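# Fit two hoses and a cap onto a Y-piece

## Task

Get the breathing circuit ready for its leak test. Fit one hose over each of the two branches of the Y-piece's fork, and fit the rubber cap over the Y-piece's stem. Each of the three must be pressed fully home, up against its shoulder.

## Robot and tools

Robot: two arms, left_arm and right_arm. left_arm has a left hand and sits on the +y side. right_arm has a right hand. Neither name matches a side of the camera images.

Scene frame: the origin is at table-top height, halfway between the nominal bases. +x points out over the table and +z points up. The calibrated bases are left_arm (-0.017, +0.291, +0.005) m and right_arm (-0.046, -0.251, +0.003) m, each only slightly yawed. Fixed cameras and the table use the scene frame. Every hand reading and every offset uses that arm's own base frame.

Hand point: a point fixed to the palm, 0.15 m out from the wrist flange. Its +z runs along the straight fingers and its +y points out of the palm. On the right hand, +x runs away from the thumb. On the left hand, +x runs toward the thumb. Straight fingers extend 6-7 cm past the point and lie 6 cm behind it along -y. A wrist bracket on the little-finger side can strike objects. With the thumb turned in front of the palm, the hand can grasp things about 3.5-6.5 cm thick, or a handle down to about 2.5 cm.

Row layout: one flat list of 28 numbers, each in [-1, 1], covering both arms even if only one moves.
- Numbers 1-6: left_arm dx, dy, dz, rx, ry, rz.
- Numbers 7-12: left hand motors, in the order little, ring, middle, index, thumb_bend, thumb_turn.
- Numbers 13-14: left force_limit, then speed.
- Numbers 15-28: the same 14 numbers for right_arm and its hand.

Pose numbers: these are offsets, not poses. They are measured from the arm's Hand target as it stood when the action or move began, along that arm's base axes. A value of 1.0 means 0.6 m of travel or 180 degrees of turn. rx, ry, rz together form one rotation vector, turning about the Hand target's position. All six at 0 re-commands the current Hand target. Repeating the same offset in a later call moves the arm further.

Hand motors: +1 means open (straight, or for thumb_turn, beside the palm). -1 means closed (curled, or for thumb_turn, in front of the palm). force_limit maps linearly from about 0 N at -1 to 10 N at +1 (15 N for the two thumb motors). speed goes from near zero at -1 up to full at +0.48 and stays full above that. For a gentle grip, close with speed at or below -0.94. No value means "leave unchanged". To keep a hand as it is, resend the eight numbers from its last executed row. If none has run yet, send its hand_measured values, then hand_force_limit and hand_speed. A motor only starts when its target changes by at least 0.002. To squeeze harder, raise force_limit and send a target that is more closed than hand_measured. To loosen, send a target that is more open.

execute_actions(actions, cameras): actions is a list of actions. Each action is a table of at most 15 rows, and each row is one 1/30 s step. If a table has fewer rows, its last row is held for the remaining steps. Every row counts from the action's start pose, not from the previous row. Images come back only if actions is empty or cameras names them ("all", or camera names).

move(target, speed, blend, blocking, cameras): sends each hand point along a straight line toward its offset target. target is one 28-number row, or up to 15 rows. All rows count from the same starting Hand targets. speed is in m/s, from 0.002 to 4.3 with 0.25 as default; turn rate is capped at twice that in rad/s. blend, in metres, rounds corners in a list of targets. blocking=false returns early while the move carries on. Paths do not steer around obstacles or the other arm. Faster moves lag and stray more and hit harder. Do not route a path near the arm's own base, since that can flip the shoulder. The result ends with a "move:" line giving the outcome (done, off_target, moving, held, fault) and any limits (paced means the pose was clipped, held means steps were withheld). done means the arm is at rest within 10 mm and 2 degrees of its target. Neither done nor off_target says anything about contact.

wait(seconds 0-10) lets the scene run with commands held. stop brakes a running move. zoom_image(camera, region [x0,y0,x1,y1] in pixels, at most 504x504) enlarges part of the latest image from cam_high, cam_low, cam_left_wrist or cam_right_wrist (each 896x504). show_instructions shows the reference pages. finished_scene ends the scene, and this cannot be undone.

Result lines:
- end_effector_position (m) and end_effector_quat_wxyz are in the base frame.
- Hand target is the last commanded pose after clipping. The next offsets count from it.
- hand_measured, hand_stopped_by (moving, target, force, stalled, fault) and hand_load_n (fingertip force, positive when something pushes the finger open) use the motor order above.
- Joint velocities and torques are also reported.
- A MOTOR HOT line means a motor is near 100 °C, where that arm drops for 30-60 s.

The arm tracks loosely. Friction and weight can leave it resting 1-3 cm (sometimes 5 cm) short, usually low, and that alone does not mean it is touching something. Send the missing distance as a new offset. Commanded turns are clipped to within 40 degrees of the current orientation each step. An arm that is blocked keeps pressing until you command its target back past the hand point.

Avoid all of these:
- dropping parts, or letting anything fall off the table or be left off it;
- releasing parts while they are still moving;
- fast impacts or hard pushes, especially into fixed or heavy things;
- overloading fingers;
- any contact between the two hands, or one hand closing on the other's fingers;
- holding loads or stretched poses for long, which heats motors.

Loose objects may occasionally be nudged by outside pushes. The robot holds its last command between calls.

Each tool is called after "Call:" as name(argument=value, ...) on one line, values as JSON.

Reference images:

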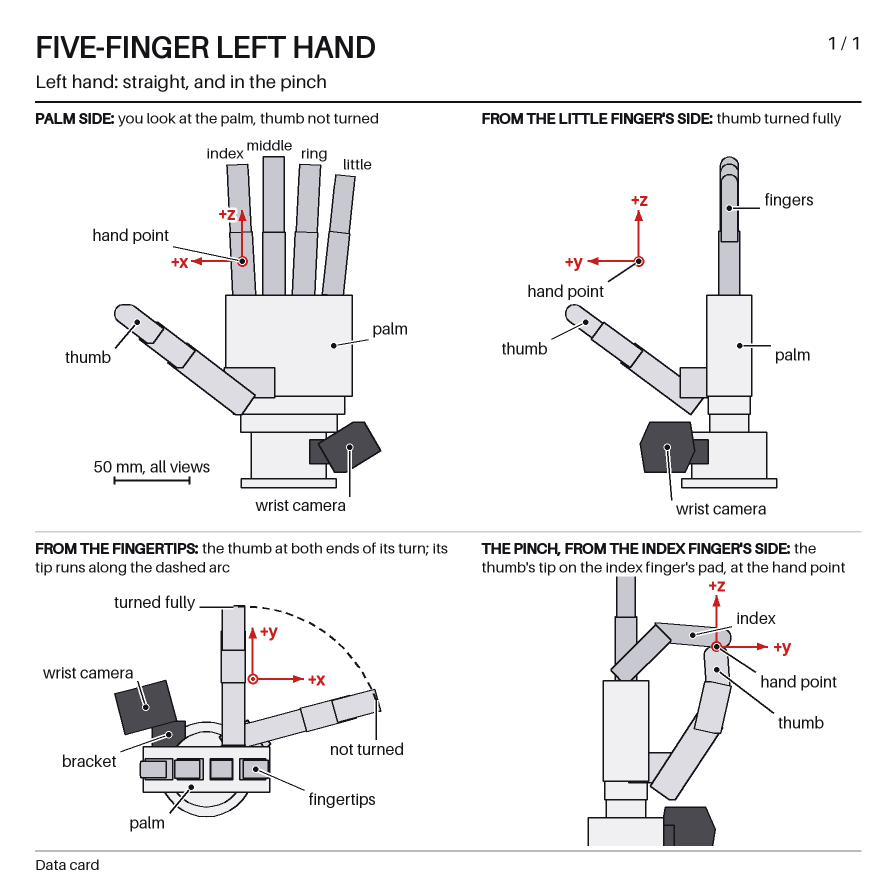

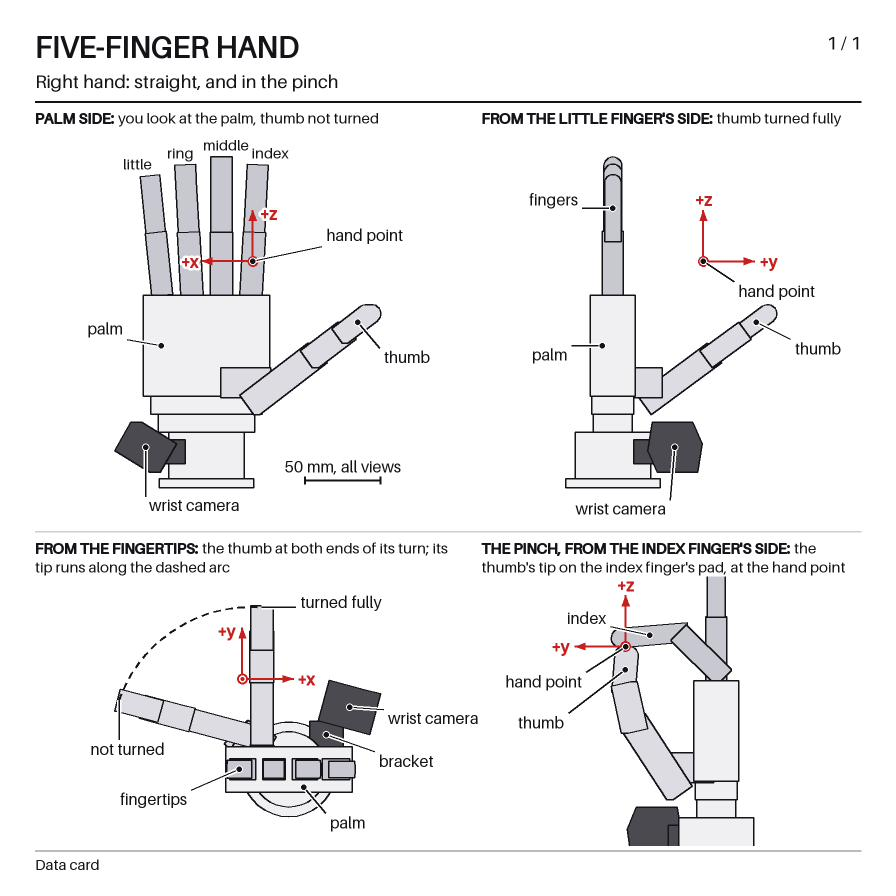

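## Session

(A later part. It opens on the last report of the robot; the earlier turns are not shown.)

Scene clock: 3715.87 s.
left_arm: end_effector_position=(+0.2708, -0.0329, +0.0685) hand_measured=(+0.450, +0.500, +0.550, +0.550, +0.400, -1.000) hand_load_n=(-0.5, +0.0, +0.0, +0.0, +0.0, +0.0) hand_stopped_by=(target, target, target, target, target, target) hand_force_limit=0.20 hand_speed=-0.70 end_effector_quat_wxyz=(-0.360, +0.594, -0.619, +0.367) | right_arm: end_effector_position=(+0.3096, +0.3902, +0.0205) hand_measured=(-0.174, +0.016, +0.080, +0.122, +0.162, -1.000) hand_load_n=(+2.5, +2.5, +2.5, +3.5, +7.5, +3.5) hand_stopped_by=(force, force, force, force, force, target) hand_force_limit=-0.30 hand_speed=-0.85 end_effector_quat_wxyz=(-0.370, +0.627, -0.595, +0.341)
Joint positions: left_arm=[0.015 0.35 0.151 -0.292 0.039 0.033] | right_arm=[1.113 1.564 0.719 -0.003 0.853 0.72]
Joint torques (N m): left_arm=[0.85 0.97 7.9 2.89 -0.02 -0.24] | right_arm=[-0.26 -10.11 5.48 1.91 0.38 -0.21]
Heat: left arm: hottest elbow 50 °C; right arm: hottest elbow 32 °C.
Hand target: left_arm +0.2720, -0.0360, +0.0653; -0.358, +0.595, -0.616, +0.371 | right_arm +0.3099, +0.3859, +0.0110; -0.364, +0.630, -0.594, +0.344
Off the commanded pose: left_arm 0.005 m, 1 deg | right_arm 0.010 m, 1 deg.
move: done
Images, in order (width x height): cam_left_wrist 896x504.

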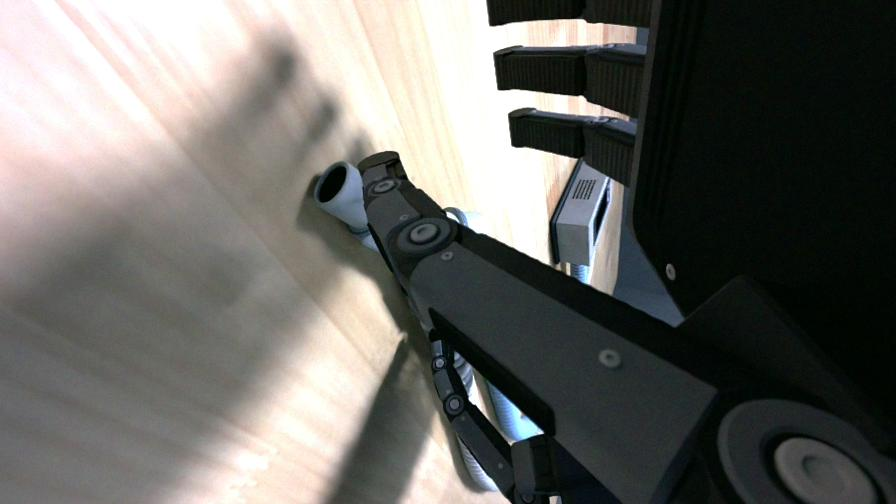

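Call:
move(target=[0.0117,-0.0125,-0.073,0,0,0, 0.45, 0.5, 0.55, 0.55, 0.4, -1, 0.2, -0.7, 0,0,0,0,0,0, -0.45,-0.45,-0.45,-0.45,-0.25,-1,-0.3,-0.85], speed=0.06, cameras=["cam_left_wrist", "cam_low"])

Call:
zoom_image(camera="cam_left_wrist", region=[300, 120, 540, 360])

Call:
zoom_image(camera="cam_low", region=[510, 200, 650, 290])

Scene clock: 3735.83 s.
left_arm: end_effector_position=(+0.2787, -0.0398, +0.0234) hand_measured=(+0.450, +0.500, +0.550, +0.550, +0.400, -1.000) hand_load_n=(+0.5, +0.0, +0.0, +0.0, +0.0, -0.5) hand_stopped_by=(target, target, target, target, target, target) hand_force_limit=0.20 hand_speed=-0.70 end_effector_quat_wxyz=(-0.360, +0.595, -0.620, +0.365) | right_arm: end_effector_position=(+0.3096, +0.3902, +0.0205) hand_measured=(-0.174, +0.016, +0.080, +0.122, +0.162, -1.000) hand_load_n=(+2.5, +2.5, +3.0, +4.0, +8.0, +3.5) hand_stopped_by=(force, force, force, force, force, target) hand_force_limit=-0.30 hand_speed=-0.85 end_effector_quat_wxyz=(-0.370, +0.627, -0.595, +0.341)
Joint positions: left_arm=[-0.039 0.572 0.056 0.021 -0.01 0.008] | right_arm=[1.113 1.564 0.719 -0.003 0.853 0.72]
Joint torques (N m): left_arm=[1.26 -0.62 6.9 2.96 -0.08 -0.31] | right_arm=[0.03 -11.16 5.48 2.02 0.39 -0.19]
Heat: left arm: hottest elbow 47 °C; right arm: hottest elbow 32 °C.
Hand target: left_arm +0.2791, -0.0435, +0.0216; -0.358, +0.595, -0.616, +0.371 | right_arm +0.3099, +0.3859, +0.0110; -0.364, +0.630, -0.594, +0.344
Off the commanded pose: left_arm 0.004 m, 1 deg | right_arm 0.010 m, 1 deg.
move: done
Images, in order (width x height): cam_low 896x504, cam_left_wrist 896x504.

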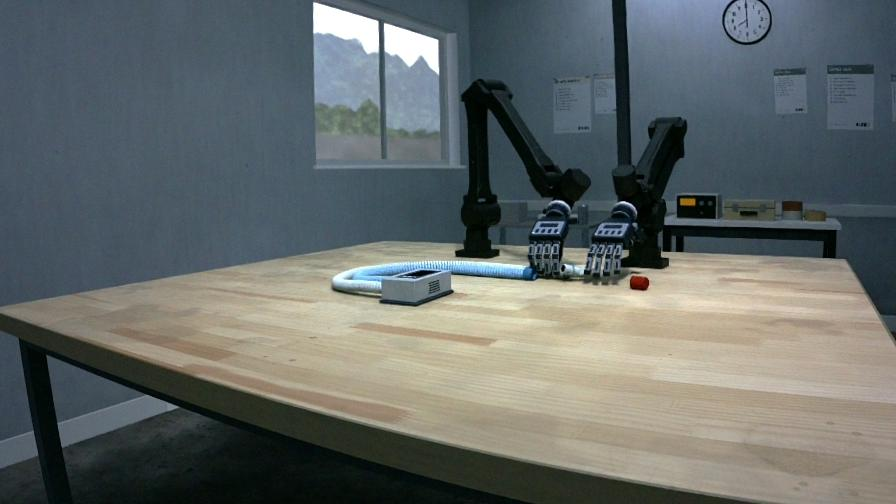

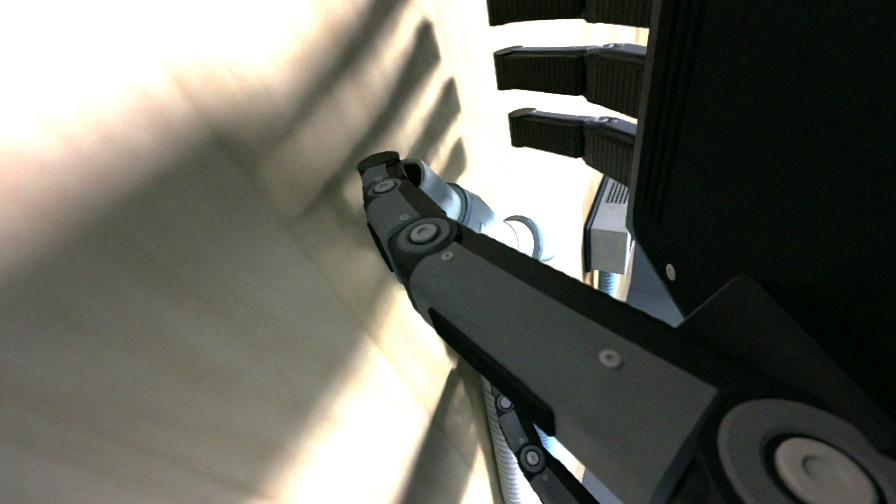

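Scaled by 2.100 from the camera's 896x504 image, which has a finer 1280x720 frame.

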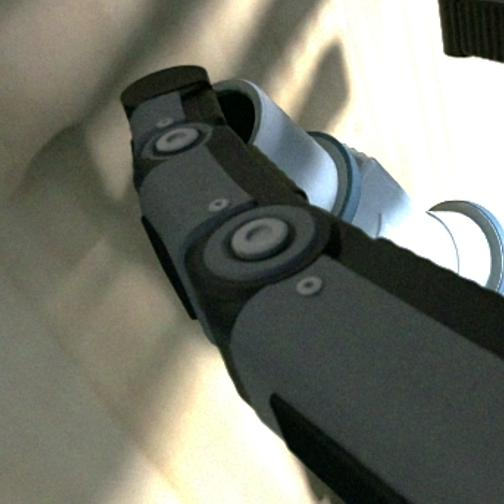

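Scaled by 3.600 from the camera's 896x504 image, which has a finer 1280x720 frame.

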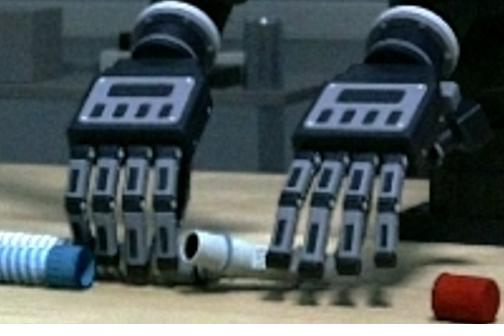

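Call:
move(target=[0,0,0,0,0,0, 0.45, 0.5, 0.55, -0.4, -0.2, -1, -0.6, -0.85, 0,0,0,0,0,0, -0.45,-0.45,-0.45,-0.45,-0.25,-1,-0.3,-0.85], speed=0.06, cameras=["cam_left_wrist", "cam_low"])

Call:
zoom_image(camera="cam_left_wrist", region=[340, 100, 580, 340])

Call:
zoom_image(camera="cam_low", region=[530, 220, 630, 290])

Scene clock: 3749.60 s.
left_arm: end_effector_position=(+0.2791, -0.0391, +0.0230) hand_measured=(+0.450, +0.500, +0.550, -0.032, -0.200, -1.000) hand_load_n=(+0.0, +0.0, +0.0, +0.0, +0.0, +0.0) hand_stopped_by=(target, target, target, force, target, target) hand_force_limit=-0.60 hand_speed=-0.85 end_effector_quat_wxyz=(-0.361, +0.596, -0.619, +0.364) | right_arm: end_effector_position=(+0.3118, +0.3877, +0.0205) hand_measured=(-0.174, +0.016, +0.080, +0.122, +0.162, -1.000) hand_load_n=(+1.5, +1.5, +2.5, +3.5, +7.0, +2.0) hand_stopped_by=(force, force, force, force, force, target) hand_force_limit=-0.30 hand_speed=-0.85 end_effector_quat_wxyz=(-0.368, +0.626, -0.595, +0.344)
Joint positions: left_arm=[-0.04 0.576 0.056 0.025 -0.015 0.007] | right_arm=[1.108 1.564 0.718 -0.002 0.856 0.716]
Joint torques (N m): left_arm=[1.03 -0.26 6.98 2.77 0.11 -0.29] | right_arm=[-0.21 -10.05 5.59 1.8 0.27 -0.15]
Heat: left arm: hottest elbow 46 °C; right arm: hottest elbow 32 °C.
Hand target: left_arm +0.2790, -0.0436, +0.0215; -0.358, +0.595, -0.617, +0.371 | right_arm +0.3100, +0.3857, +0.0109; -0.364, +0.630, -0.594, +0.344
Off the commanded pose: left_arm 0.005 m, 1 deg | right_arm 0.010 m, 1 deg.
move: done
Images, in order (width x height): cam_low 896x504, cam_left_wrist 896x504.

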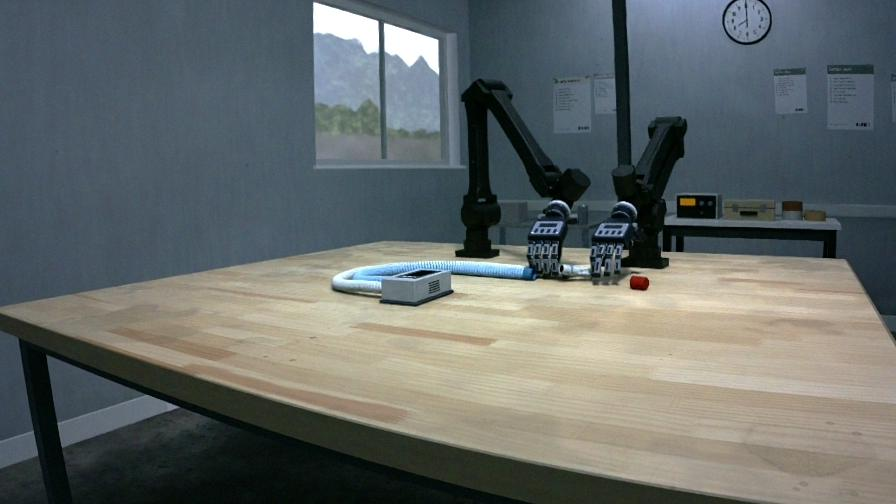

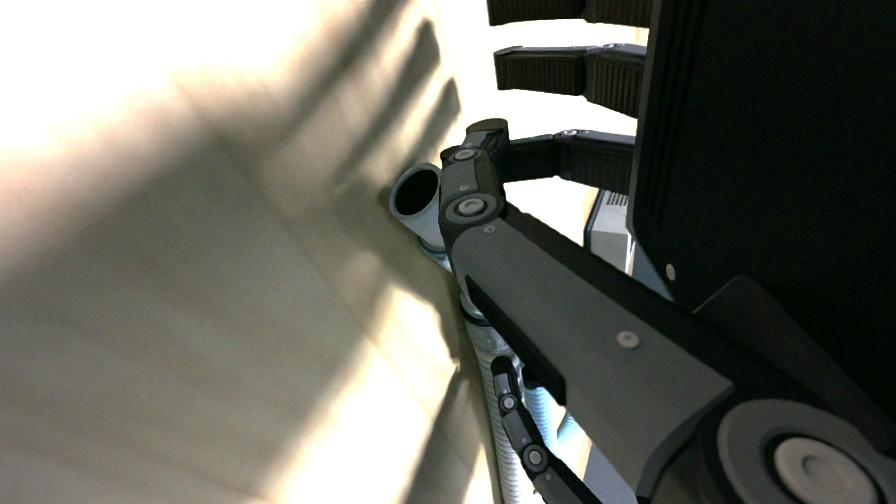

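Scaled by 2.100 from the camera's 896x504 image, which has a finer 1280x720 frame.

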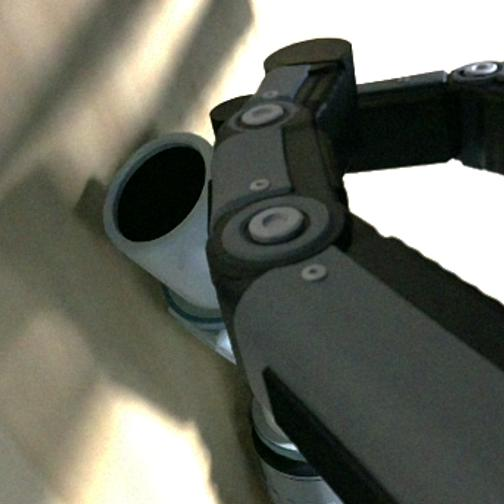

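Scaled by 5.040 from the camera's 896x504 image, which has a finer 1280x720 frame.

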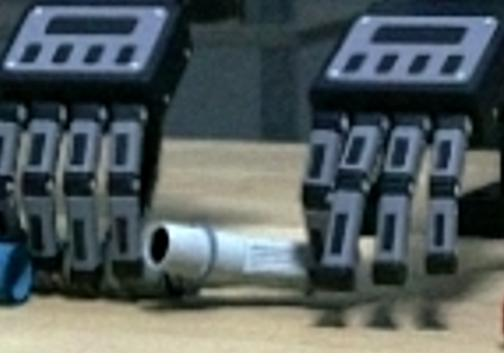

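Call:
move(target=[[0,0,0.08,0,0,0, 0.45, 0.5, 0.55, -0.4, -0.2, -1, -0.6, -0.85, 0,0,0,0,0,0, -0.45,-0.45,-0.45,-0.45,-0.25,-1,-0.3,-0.85],[-0.02,0,0.08,0,0,0, 0.45, 0.5, 0.55, 0.55, 0.4, -1, -0.6, -0.6, 0,0,0,0,0,0, -0.45,-0.45,-0.45,-0.45,-0.25,-1,-0.3,-0.85]], speed=0.06, cameras=["cam_left_wrist", "cam_low"])

Call:
zoom_image(camera="cam_left_wrist", region=[280, 100, 560, 380])

Scene clock: 3768.93 s.
left_arm: end_effector_position=(+0.2543, -0.0396, +0.0349) hand_measured=(+0.450, +0.500, +0.550, +0.550, +0.400, -1.000) hand_load_n=(+0.0, +0.0, +0.0, +0.0, +0.0, +0.0) hand_stopped_by=(target, target, target, target, target, target) hand_force_limit=-0.60 hand_speed=-0.60 end_effector_quat_wxyz=(-0.346, +0.604, -0.627, +0.350) | right_arm: end_effector_position=(+0.3115, +0.3875, +0.0200) hand_measured=(-0.174, +0.016, +0.080, +0.122, +0.162, -1.000) hand_load_n=(+2.0, +1.5, +2.5, +2.5, +5.5, +2.5) hand_stopped_by=(force, force, force, force, force, target) hand_force_limit=-0.30 hand_speed=-0.85 end_effector_quat_wxyz=(-0.367, +0.629, -0.593, +0.345)
Joint positions: left_arm=[-0.047 0.335 0.087 -0.294 -0.018 0.002] | right_arm=[1.108 1.564 0.718 -0.002 0.853 0.708]
Joint torques (N m): left_arm=[1.79 -0.67 12.62 1.48 0.05 -0.27] | right_arm=[0.62 -10.46 5.46 1.99 0.37 -0.07]
Heat: left arm: hottest elbow 46 °C; right arm: hottest elbow 32 °C.
Hand target: left_arm +0.2670, -0.0435, +0.0695; -0.358, +0.595, -0.616, +0.371 | right_arm +0.3100, +0.3857, +0.0109; -0.364, +0.630, -0.594, +0.344
Off the commanded pose: left_arm 0.037 m, 3 deg | right_arm 0.009 m, 0 deg.
move: off_target (left_arm); target 2's new numbers were sent with left_arm's hand 0.036 m and 3 deg from that target
Images, in order (width x height): cam_low 896x504, cam_left_wrist 896x504.

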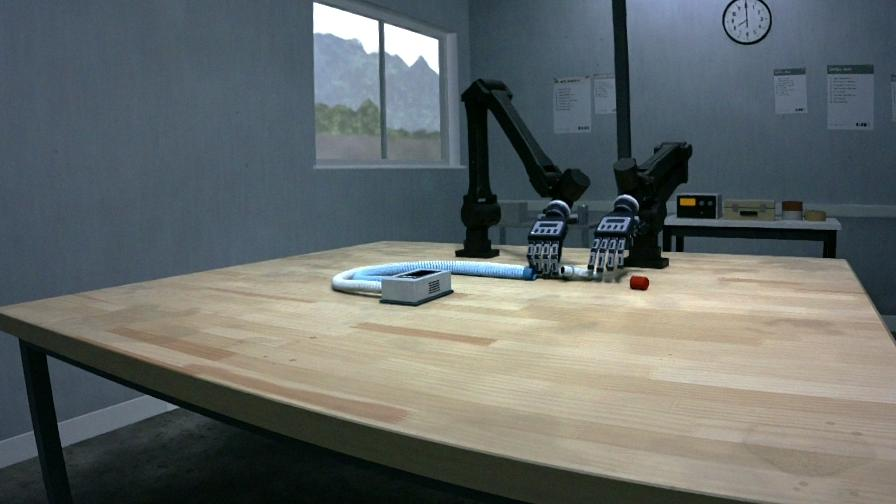

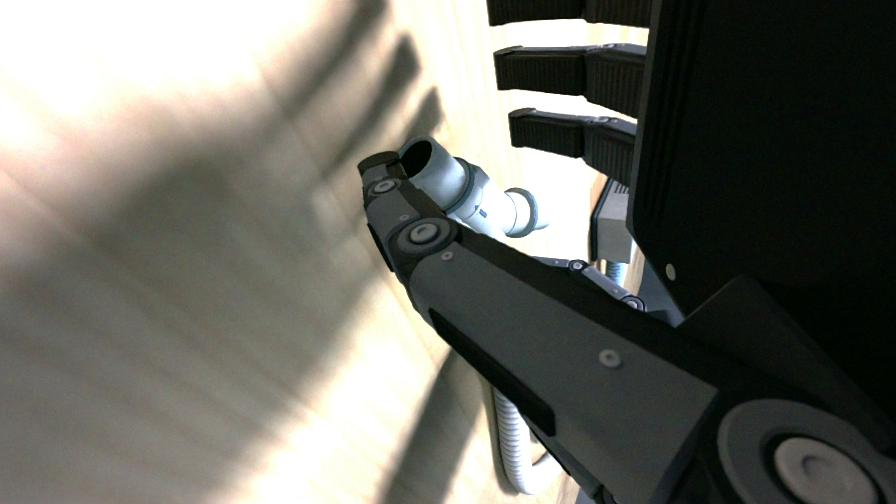

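Scaled by 1.800 from the camera's 896x504 image, which has a finer 1280x720 frame.

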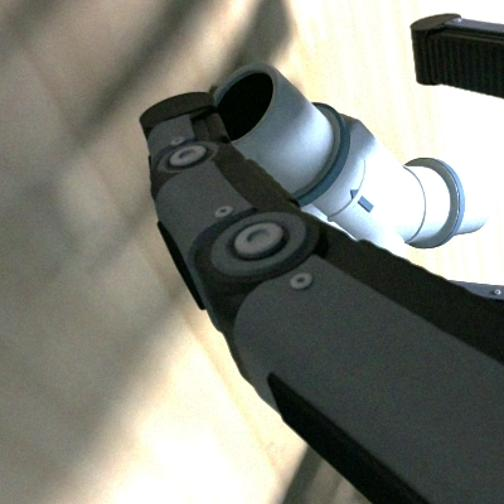

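Call:
move(target=[0.0117,-0.0108,-0.092,0,0,0, 0.45, 0.5, 0.55, 0.55, 0.4, -1, -0.6, -0.6, 0,0,0,0,0,0, -0.45,-0.45,-0.45,-0.45,-0.25,-1,-0.3,-0.85], speed=0.05, cameras=["cam_left_wrist", "cam_low"])

Call:
zoom_image(camera="cam_left_wrist", region=[280, 100, 560, 380])

Call:
zoom_image(camera="cam_low", region=[530, 220, 630, 290])

Scene clock: 3792.33 s.
left_arm: end_effector_position=(+0.2738, -0.0461, +0.0162) hand_measured=(+0.450, +0.500, +0.550, +0.550, +0.400, -1.000) hand_load_n=(+0.0, +0.0, +0.0, +0.0, +0.5, -0.5) hand_stopped_by=(target, target, target, target, target, target) hand_force_limit=-0.60 hand_speed=-0.60 end_effector_quat_wxyz=(-0.360, +0.595, -0.620, +0.364) | right_arm: end_effector_position=(+0.3115, +0.3875, +0.0200) hand_measured=(-0.174, +0.016, +0.080, +0.122, +0.162, -1.000) hand_load_n=(+1.5, +1.5, +3.0, +3.0, +5.5, +2.5) hand_stopped_by=(force, force, force, force, force, target) hand_force_limit=-0.30 hand_speed=-0.85 end_effector_quat_wxyz=(-0.367, +0.629, -0.593, +0.345)
Joint positions: left_arm=[-0.09 0.569 0.034 0.038 -0.056 -0.016] | right_arm=[1.108 1.564 0.718 -0.002 0.853 0.708]
Joint torques (N m): left_arm=[1.32 -0.09 7.01 3.15 -0.03 -0.26] | right_arm=[0.85 -10.4 5.34 1.85 0.46 -0.12]
Heat: left arm: hottest elbow 52 °C; right arm: hottest elbow 32 °C.
Hand target: left_arm +0.2740, -0.0500, +0.0142; -0.358, +0.595, -0.616, +0.371 | right_arm +0.3100, +0.3857, +0.0109; -0.364, +0.630, -0.594, +0.344
Off the commanded pose: left_arm 0.004 m, 1 deg | right_arm 0.009 m, 0 deg.
move: done
Images, in order (width x height): cam_low 896x504, cam_left_wrist 896x504.

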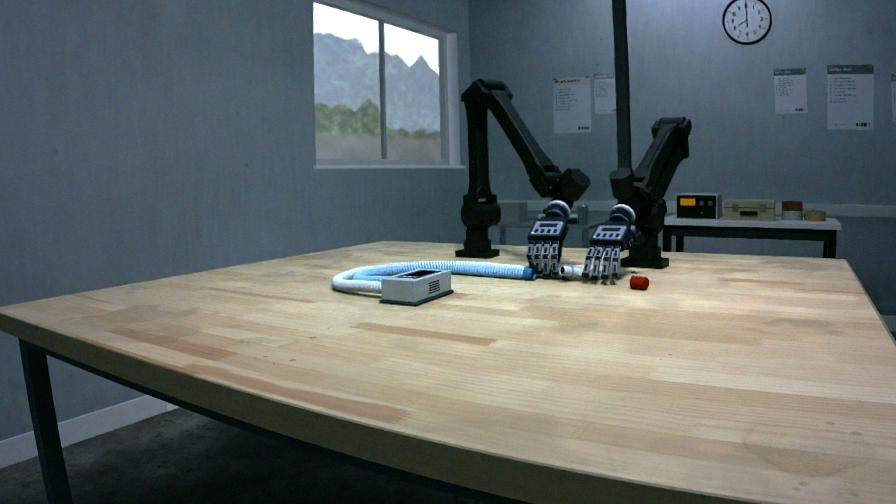

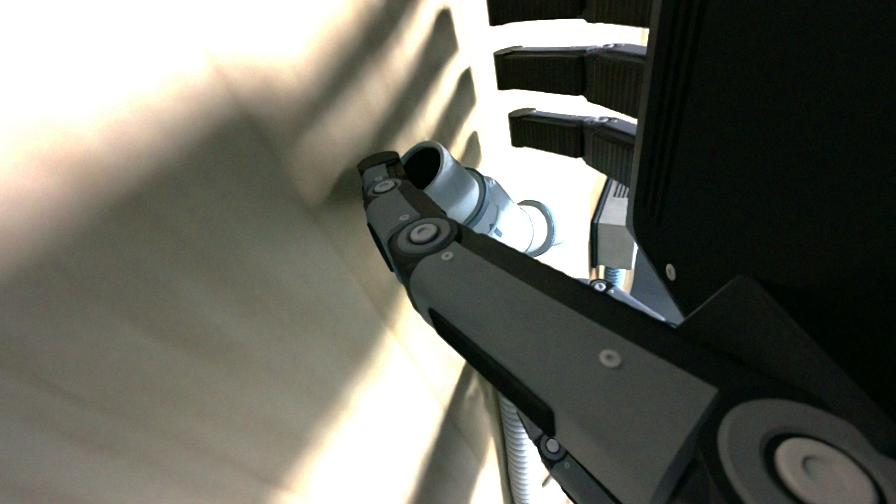

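Scaled by 1.800 from the camera's 896x504 image, which has a finer 1280x720 frame.

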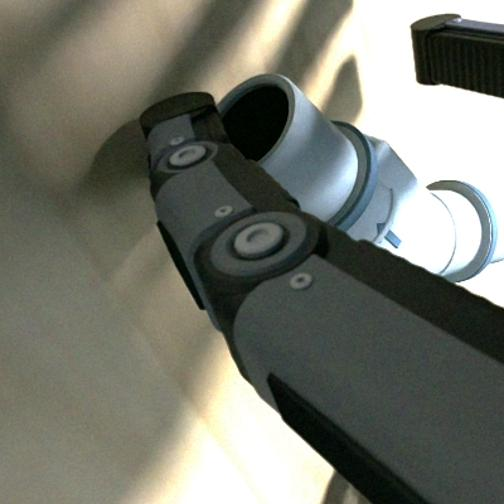

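Scaled by 5.040 from the camera's 896x504 image, which has a finer 1280x720 frame.

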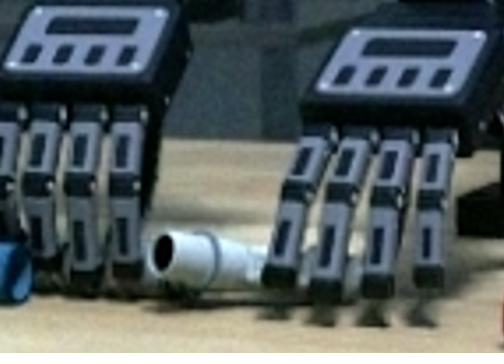

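Call:
move(target=[[0,0,-0.005,0,0,0, 0.45, 0.5, 0.55, 0.55, 0.4, -1, -0.6, -0.85, 0,0,0,0,0,0, -0.45,-0.45,-0.45,-0.45,-0.25,-1,-0.3,-0.85],[0,0,-0.005,0,0,0, 0.45, 0.5, 0.4, -0.3, -0.1, -1, -0.6, -0.85, 0,0,0,0,0,0, -0.45,-0.45,-0.45,-0.45,-0.25,-1,-0.3,-0.85]], speed=0.04, cameras=["cam_left_wrist", "cam_low"])

Call:
zoom_image(camera="cam_left_wrist", region=[320, 80, 600, 360])

Call:
zoom_image(camera="cam_low", region=[530, 220, 630, 290])

Scene clock: 3825.17 s.
left_arm: end_effector_position=(+0.2731, -0.0445, +0.0108) hand_measured=(+0.450, +0.500, +0.400, +0.134, +0.166, -1.000) hand_load_n=(+0.0, +0.0, +0.0, +1.5, +3.0, -1.5) hand_stopped_by=(target, target, target, force, force, target) hand_force_limit=-0.60 hand_speed=-0.85 end_effector_quat_wxyz=(-0.361, +0.597, -0.619, +0.361) | right_arm: end_effector_position=(+0.3123, +0.3859, +0.0201) hand_measured=(-0.174, +0.016, +0.080, +0.122, +0.162, -1.000) hand_load_n=(+2.0, +2.0, +2.5, +2.5, +4.5, +0.5) hand_stopped_by=(force, force, force, force, force, target) hand_force_limit=-0.30 hand_speed=-0.85 end_effector_quat_wxyz=(-0.366, +0.627, -0.593, +0.348)
Joint positions: left_arm=[-0.09 0.596 0.025 0.071 -0.064 -0.016] | right_arm=[1.107 1.564 0.717 -0.002 0.859 0.708]
Joint torques (N m): left_arm=[1.26 -0.26 7.06 3.06 0.28 -0.29] | right_arm=[0.44 -10.46 5.5 1.87 0.15 -0.08]
Heat: left arm: hottest elbow 46 °C; right arm: hottest elbow 31 °C.
Hand target: left_arm +0.2740, -0.0500, +0.0113; -0.358, +0.595, -0.617, +0.371 | right_arm +0.3099, +0.3858, +0.0109; -0.364, +0.630, -0.594, +0.344
Off the commanded pose: left_arm 0.006 m, 1 deg | right_arm 0.009 m, 1 deg.
move: done
Images, in order (width x height): cam_low 896x504, cam_left_wrist 896x504.

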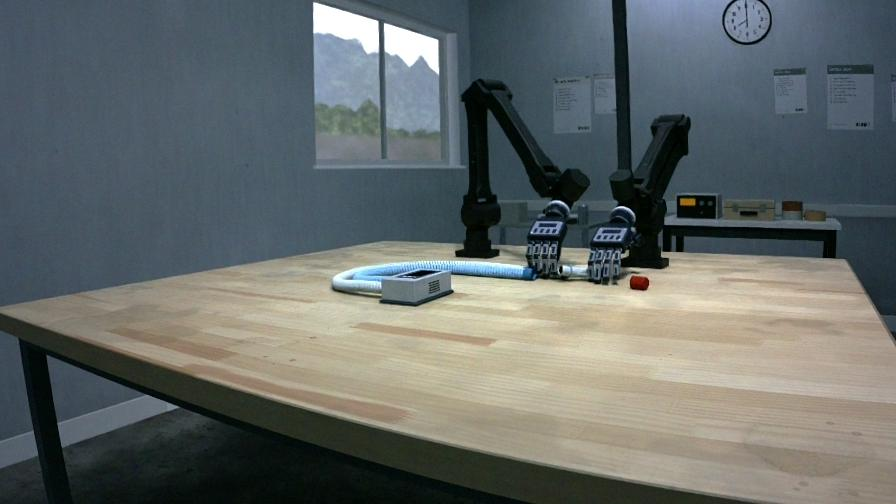

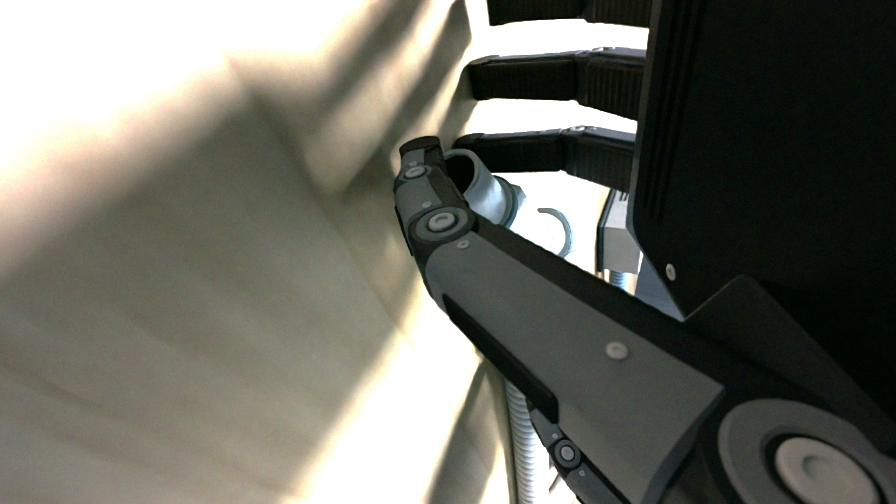

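Scaled by 1.800 from the camera's 896x504 image, which has a finer 1280x720 frame.

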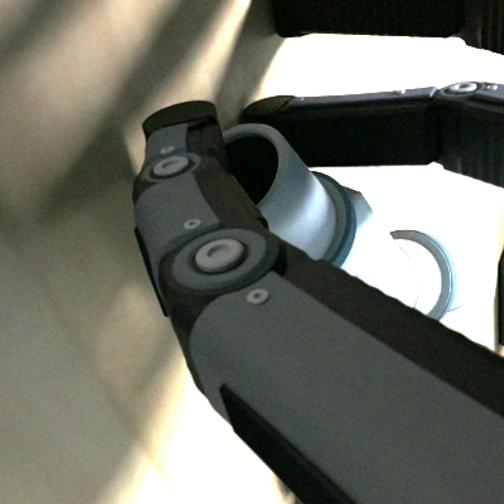

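Scaled by 5.040 from the camera's 896x504 image, which has a finer 1280x720 frame.

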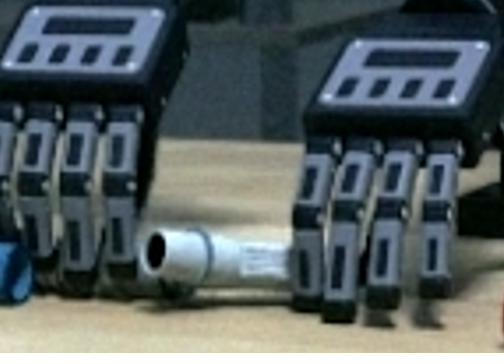

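Call:
move(target=[[0,0,0,0,0,0, 0.45, 0.5, 0.4, 0.35, 0.3, -1, -0.6, -0.7, 0,0,0,0,0,0, -0.45,-0.45,-0.45,-0.45,-0.25,-1,-0.3,-0.85],[0,-0.012,0.005,0,0,0, 0.45, 0.5, 0.4, 0.35, 0.3, -1, -0.6, -0.7, 0,0,0,0,0,0, -0.45,-0.45,-0.45,-0.45,-0.25,-1,-0.3,-0.85],[0,-0.012,0.005,0,0,0, 0.45, 0.5, 0.4, -0.3, -0.1, -1, -0.6, -0.85, 0,0,0,0,0,0, -0.45,-0.45,-0.45,-0.45,-0.25,-1,-0.3,-0.85]], speed=0.04, cameras=["cam_left_wrist", "cam_low"])

Call:
zoom_image(camera="cam_left_wrist", region=[320, 80, 600, 360])

Scene clock: 3839.60 s.
left_arm: end_effector_position=(+0.2732, -0.0479, +0.0110) hand_measured=(+0.450, +0.500, +0.400, +0.158, +0.216, -1.000) hand_load_n=(+0.0, +0.0, +0.0, +2.0, +2.5, -2.0) hand_stopped_by=(target, target, target, force, force, target) hand_force_limit=-0.60 hand_speed=-0.85 end_effector_quat_wxyz=(-0.368, +0.595, -0.620, +0.357) | right_arm: end_effector_position=(+0.3130, +0.3847, +0.0198) hand_measured=(-0.174, +0.016, +0.080, +0.122, +0.162, -1.000) hand_load_n=(+2.0, +2.0, +2.5, +2.0, +5.0, +1.0) hand_stopped_by=(force, force, force, force, force, target) hand_force_limit=-0.30 hand_speed=-0.85 end_effector_quat_wxyz=(-0.365, +0.627, -0.593, +0.349)
Joint positions: left_arm=[-0.136 0.596 0.025 0.072 -0.114 -0.026] | right_arm=[1.105 1.564 0.716 -0.002 0.861 0.707]
Joint torques (N m): left_arm=[0.03 -1.32 7.77 1.89 0.42 -0.4] | right_arm=[0.21 -10.23 5.67 1.98 0.14 -0.06]
Heat: left arm: hottest elbow 46 °C; right arm: hottest elbow 31 °C.
Hand target: left_arm +0.2740, -0.0572, +0.0143; -0.358, +0.595, -0.616, +0.371 | right_arm +0.3100, +0.3860, +0.0110; -0.364, +0.630, -0.594, +0.344
Off the commanded pose: left_arm 0.010 m, 2 deg | right_arm 0.010 m, 1 deg.
move: done
Images, in order (width x height): cam_low 896x504, cam_left_wrist 896x504.

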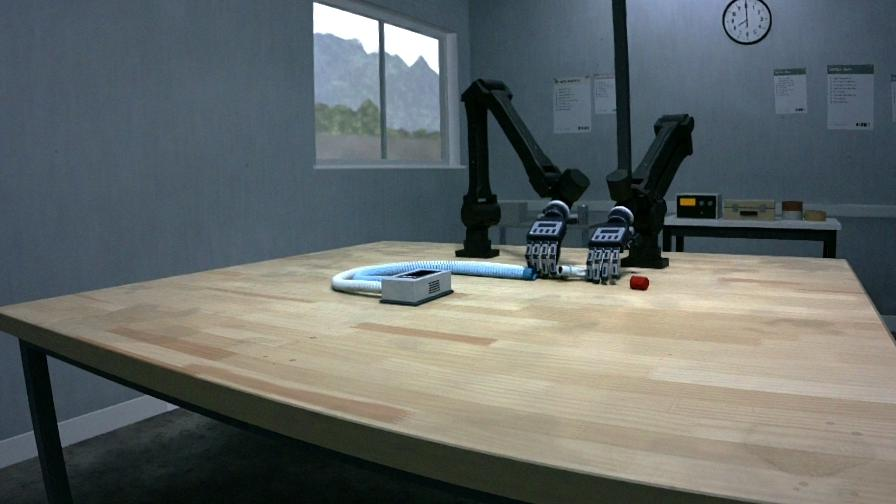

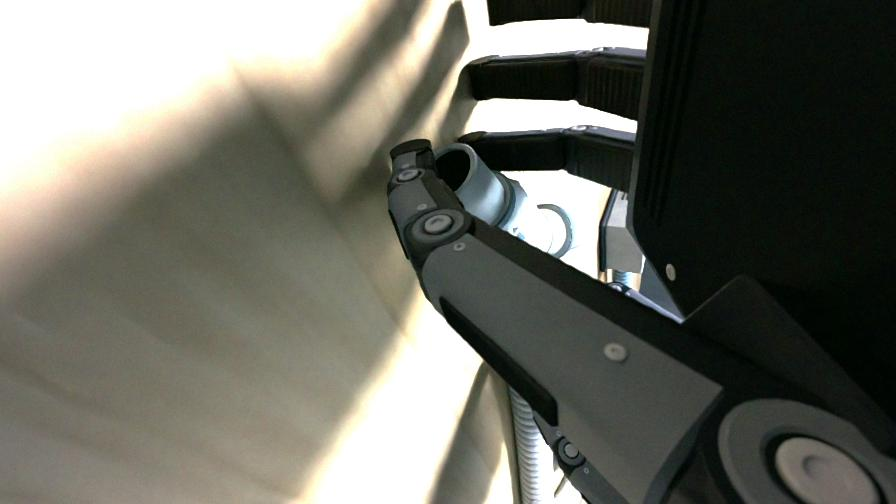

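Scaled by 1.800 from the camera's 896x504 image, which has a finer 1280x720 frame.

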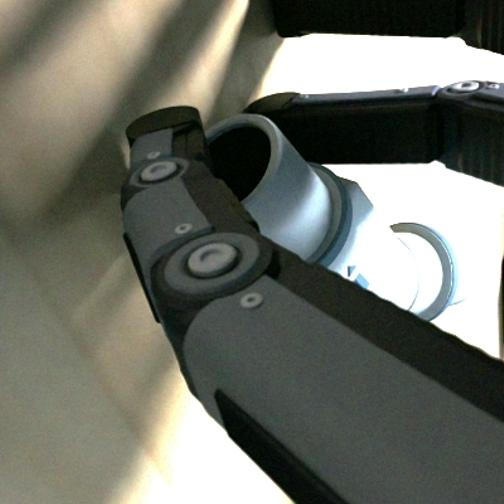

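Call:
move(target=[0,-0.025,0.0,0,0,0, 0.45, 0.5, 0.4, -0.3, -0.1, -1, -0.6, -0.85, 0,0.02,0,0,0,0, -0.45,-0.45,-0.45,-0.45,-0.25,-1,-0.3,-0.85], speed=0.04, cameras=["cam_left_wrist", "cam_low"])

Call:
zoom_image(camera="cam_left_wrist", region=[320, 80, 600, 360])

Call:
zoom_image(camera="cam_low", region=[530, 220, 630, 290])

Scene clock: 3850.00 s.
left_arm: end_effector_position=(+0.2725, -0.0529, +0.0106) hand_measured=(+0.450, +0.500, +0.400, +0.158, +0.216, -1.000) hand_load_n=(+0.0, +0.0, +0.0, +2.5, +3.5, -3.5) hand_stopped_by=(target, target, target, force, force, target) hand_force_limit=-0.60 hand_speed=-0.85 end_effector_quat_wxyz=(-0.381, +0.596, -0.617, +0.346) | right_arm: end_effector_position=(+0.3143, +0.3815, +0.0190) hand_measured=(-0.174, +0.016, +0.080, +0.122, +0.162, -1.000) hand_load_n=(+2.0, +2.5, +2.0, +1.5, +4.0, -1.0) hand_stopped_by=(force, force, force, force, force, target) hand_force_limit=-0.30 hand_speed=-0.85 end_effector_quat_wxyz=(-0.362, +0.625, -0.593, +0.356)
Joint positions: left_arm=[-0.226 0.601 0.025 0.072 -0.226 -0.058] | right_arm=[1.105 1.567 0.716 -0.006 0.875 0.707]
Joint torques (N m): left_arm=[-1.08 -0.09 8.12 1.94 1.09 -0.6] | right_arm=[1.73 -8.35 7.71 1.14 -0.11 0.07]
Heat: left arm: hottest elbow 46 °C; right arm: hottest elbow 31 °C.
Hand target: left_arm +0.2740, -0.0722, +0.0142; -0.358, +0.595, -0.617, +0.371 | right_arm +0.3100, +0.3980, +0.0110; -0.364, +0.630, -0.594, +0.344
Off the commanded pose: left_arm 0.020 m, 4 deg | right_arm 0.019 m, 2 deg.
move: off_target (left_arm, right_arm)
Images, in order (width x height): cam_low 896x504, cam_left_wrist 896x504.

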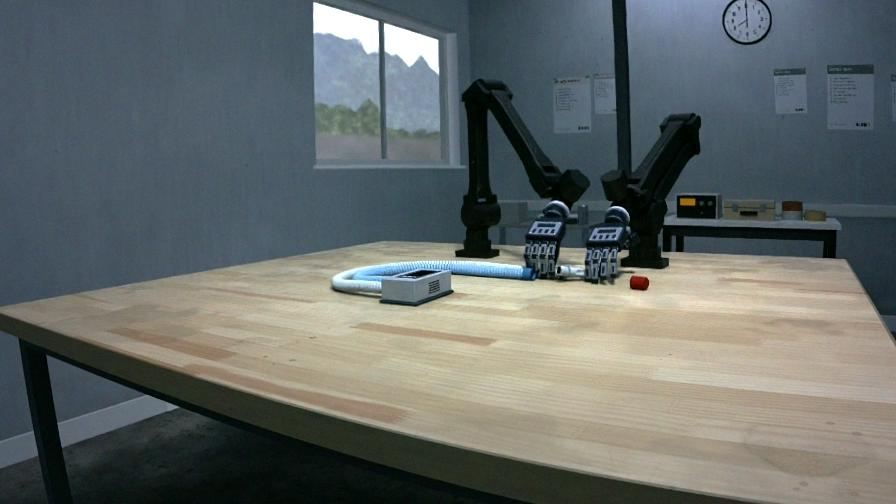

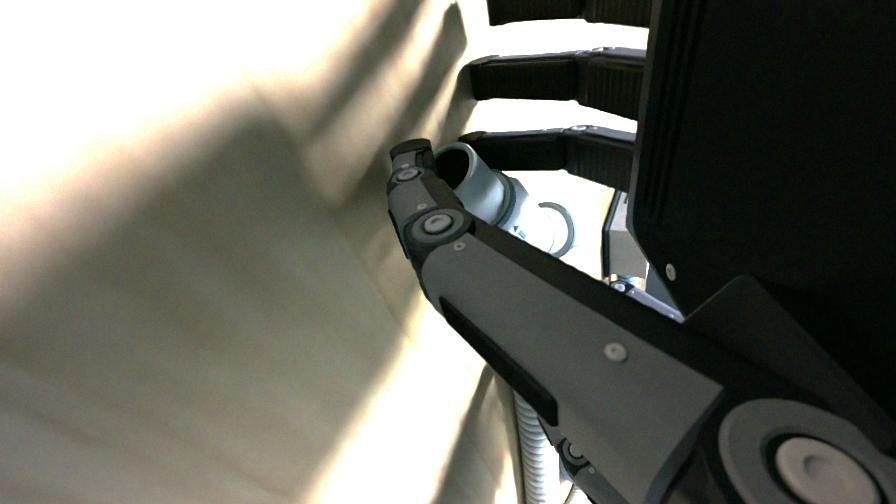

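Scaled by 1.800 from the camera's 896x504 image, which has a finer 1280x720 frame.

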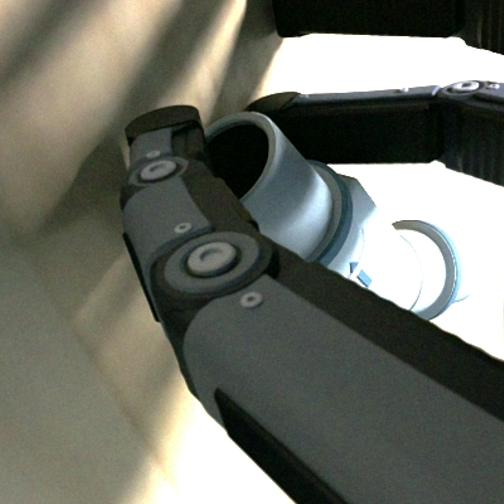

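Scaled by 5.040 from the camera's 896x504 image, which has a finer 1280x720 frame.

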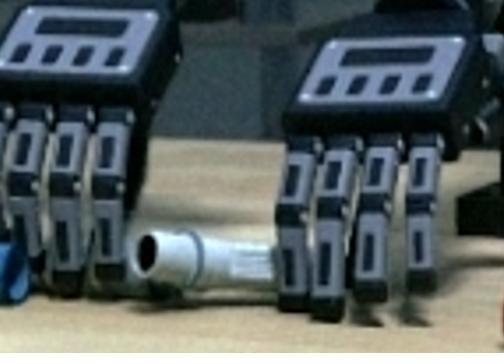

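Call:
move(target=[0,-0.03,0.0,0,0,-0.017, 0.45, 0.5, 0.4, -0.3, -0.1, -1, -0.6, -0.85, 0,0.03,0,0,0,0.01, -0.45,-0.45,-0.45,-0.45,-0.25,-1,-0.3,-0.85], speed=0.04, cameras=["cam_left_wrist", "cam_right_wrist"])

Call:
zoom_image(camera="cam_left_wrist", region=[320, 80, 600, 360])

Call:
zoom_image(camera="cam_right_wrist", region=[330, 80, 600, 350])

Scene clock: 3863.37 s.
left_arm: end_effector_position=(+0.2725, -0.0524, +0.0107) hand_measured=(+0.450, +0.500, +0.400, +0.158, +0.218, -1.000) hand_load_n=(+0.0, +0.0, +0.0, +2.0, +2.5, -1.5) hand_stopped_by=(target, target, target, force, force, target) hand_force_limit=-0.60 hand_speed=-0.85 end_effector_quat_wxyz=(-0.384, +0.595, -0.616, +0.344) | right_arm: end_effector_position=(+0.3150, +0.3805, +0.0193) hand_measured=(-0.174, +0.016, +0.080, +0.122, +0.160, -1.000) hand_load_n=(+2.5, +2.5, +2.0, +1.5, +4.0, -1.0) hand_stopped_by=(force, force, force, force, force, target) hand_force_limit=-0.30 hand_speed=-0.85 end_effector_quat_wxyz=(-0.361, +0.624, -0.593, +0.359)
Joint positions: left_arm=[-0.235 0.601 0.025 0.072 -0.24 -0.058] | right_arm=[1.105 1.567 0.716 -0.006 0.882 0.706]
Joint torques (N m): left_arm=[2.32 -0.62 7.58 1.94 0.25 -0.13] | right_arm=[0.26 -11.63 5.98 1.43 0.34 -0.13]
Heat: left arm: hottest elbow 46 °C; right arm: hottest elbow 31 °C.
Hand target: left_arm +0.2723, -0.0536, +0.0106; -0.381, +0.595, -0.618, +0.346 (not the last commanded pose) | right_arm +0.3144, +0.3812, +0.0188; -0.362, +0.625, -0.593, +0.357 (not the last commanded pose)
Off the commanded pose: left_arm 0.038 m, 6 deg | right_arm 0.037 m, 3 deg.
move: held (left_arm, right_arm; a check stopped the path); limits=held
pose unreachable (left arm): on one or more control steps of this call, first in action 0 (counted from 0), this arm could not follow its commanded pose, so it was not sent that pose on those steps. It may still have moved: this result reports where it is.
cause: moving toward the commanded pose would bring a part of the arm too close to another arm (a part of this arm just beyond joint 4 (wrist pitch) and a part of the right arm just beyond its joint 4 (wrist pitch), along the way the arms are being sent, or toward where that arm still pushes).
pose unreachable (right arm): on one or more control steps of this call, first in action 0 (counted from 0), this arm could not follow its commanded pose, so it was not sent that pose on those steps. It may still have moved: this result reports where it is.
cause: moving toward the commanded pose would bring a part of the arm too close to another arm (a part of this arm just beyond joint 4 (wrist pitch) and a part of the left arm just beyond its joint 4 (wrist pitch), along the way the arms are being sent, or toward where that arm still pushes).
Images, in order (width x height): cam_left_wrist 896x504, cam_right_wrist 896x504.

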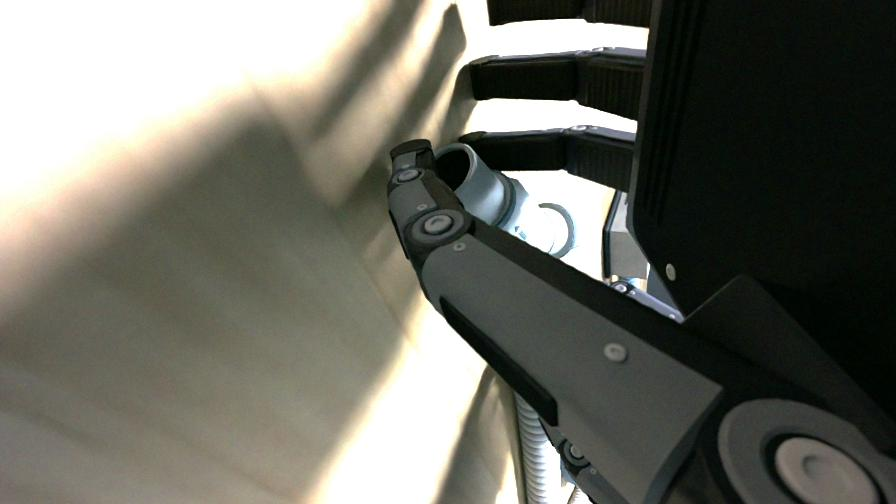

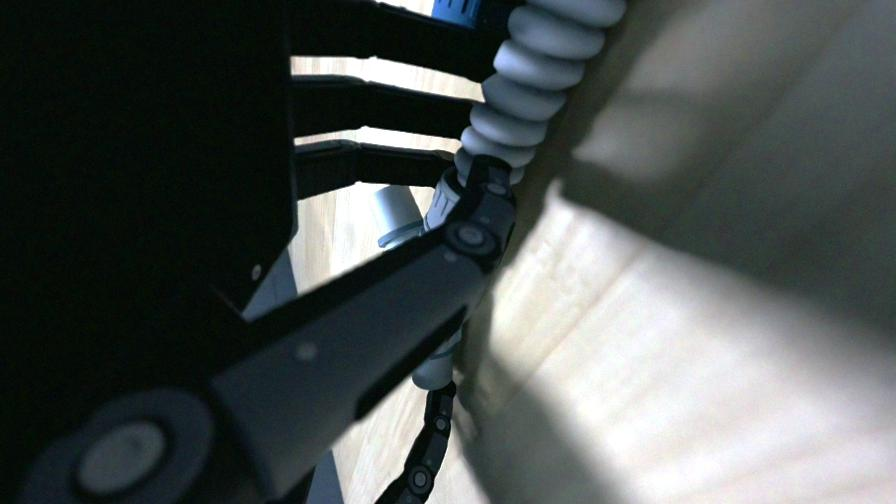

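Scaled by 1.800 from the camera's 896x504 image, which has a finer 1280x720 frame.

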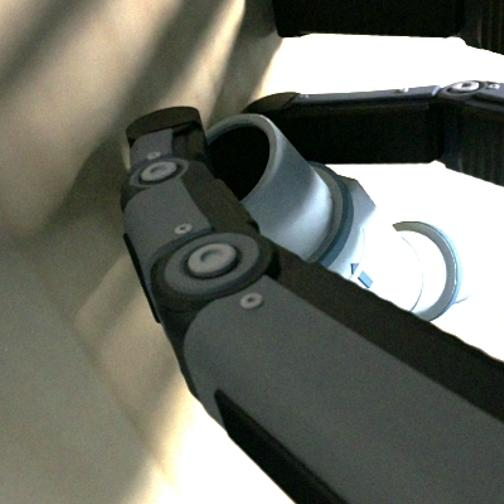

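Scaled by 1.867 from the camera's 896x504 image, which has a finer 1280x720 frame.

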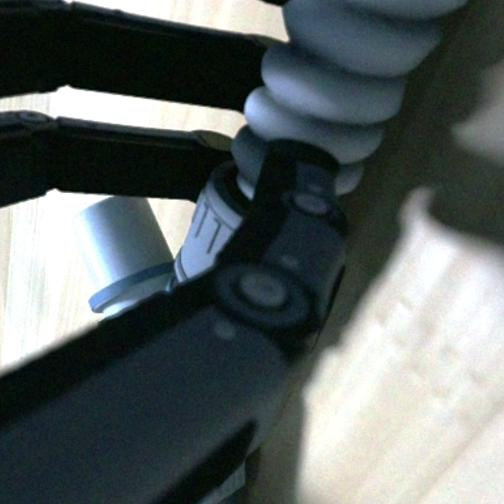

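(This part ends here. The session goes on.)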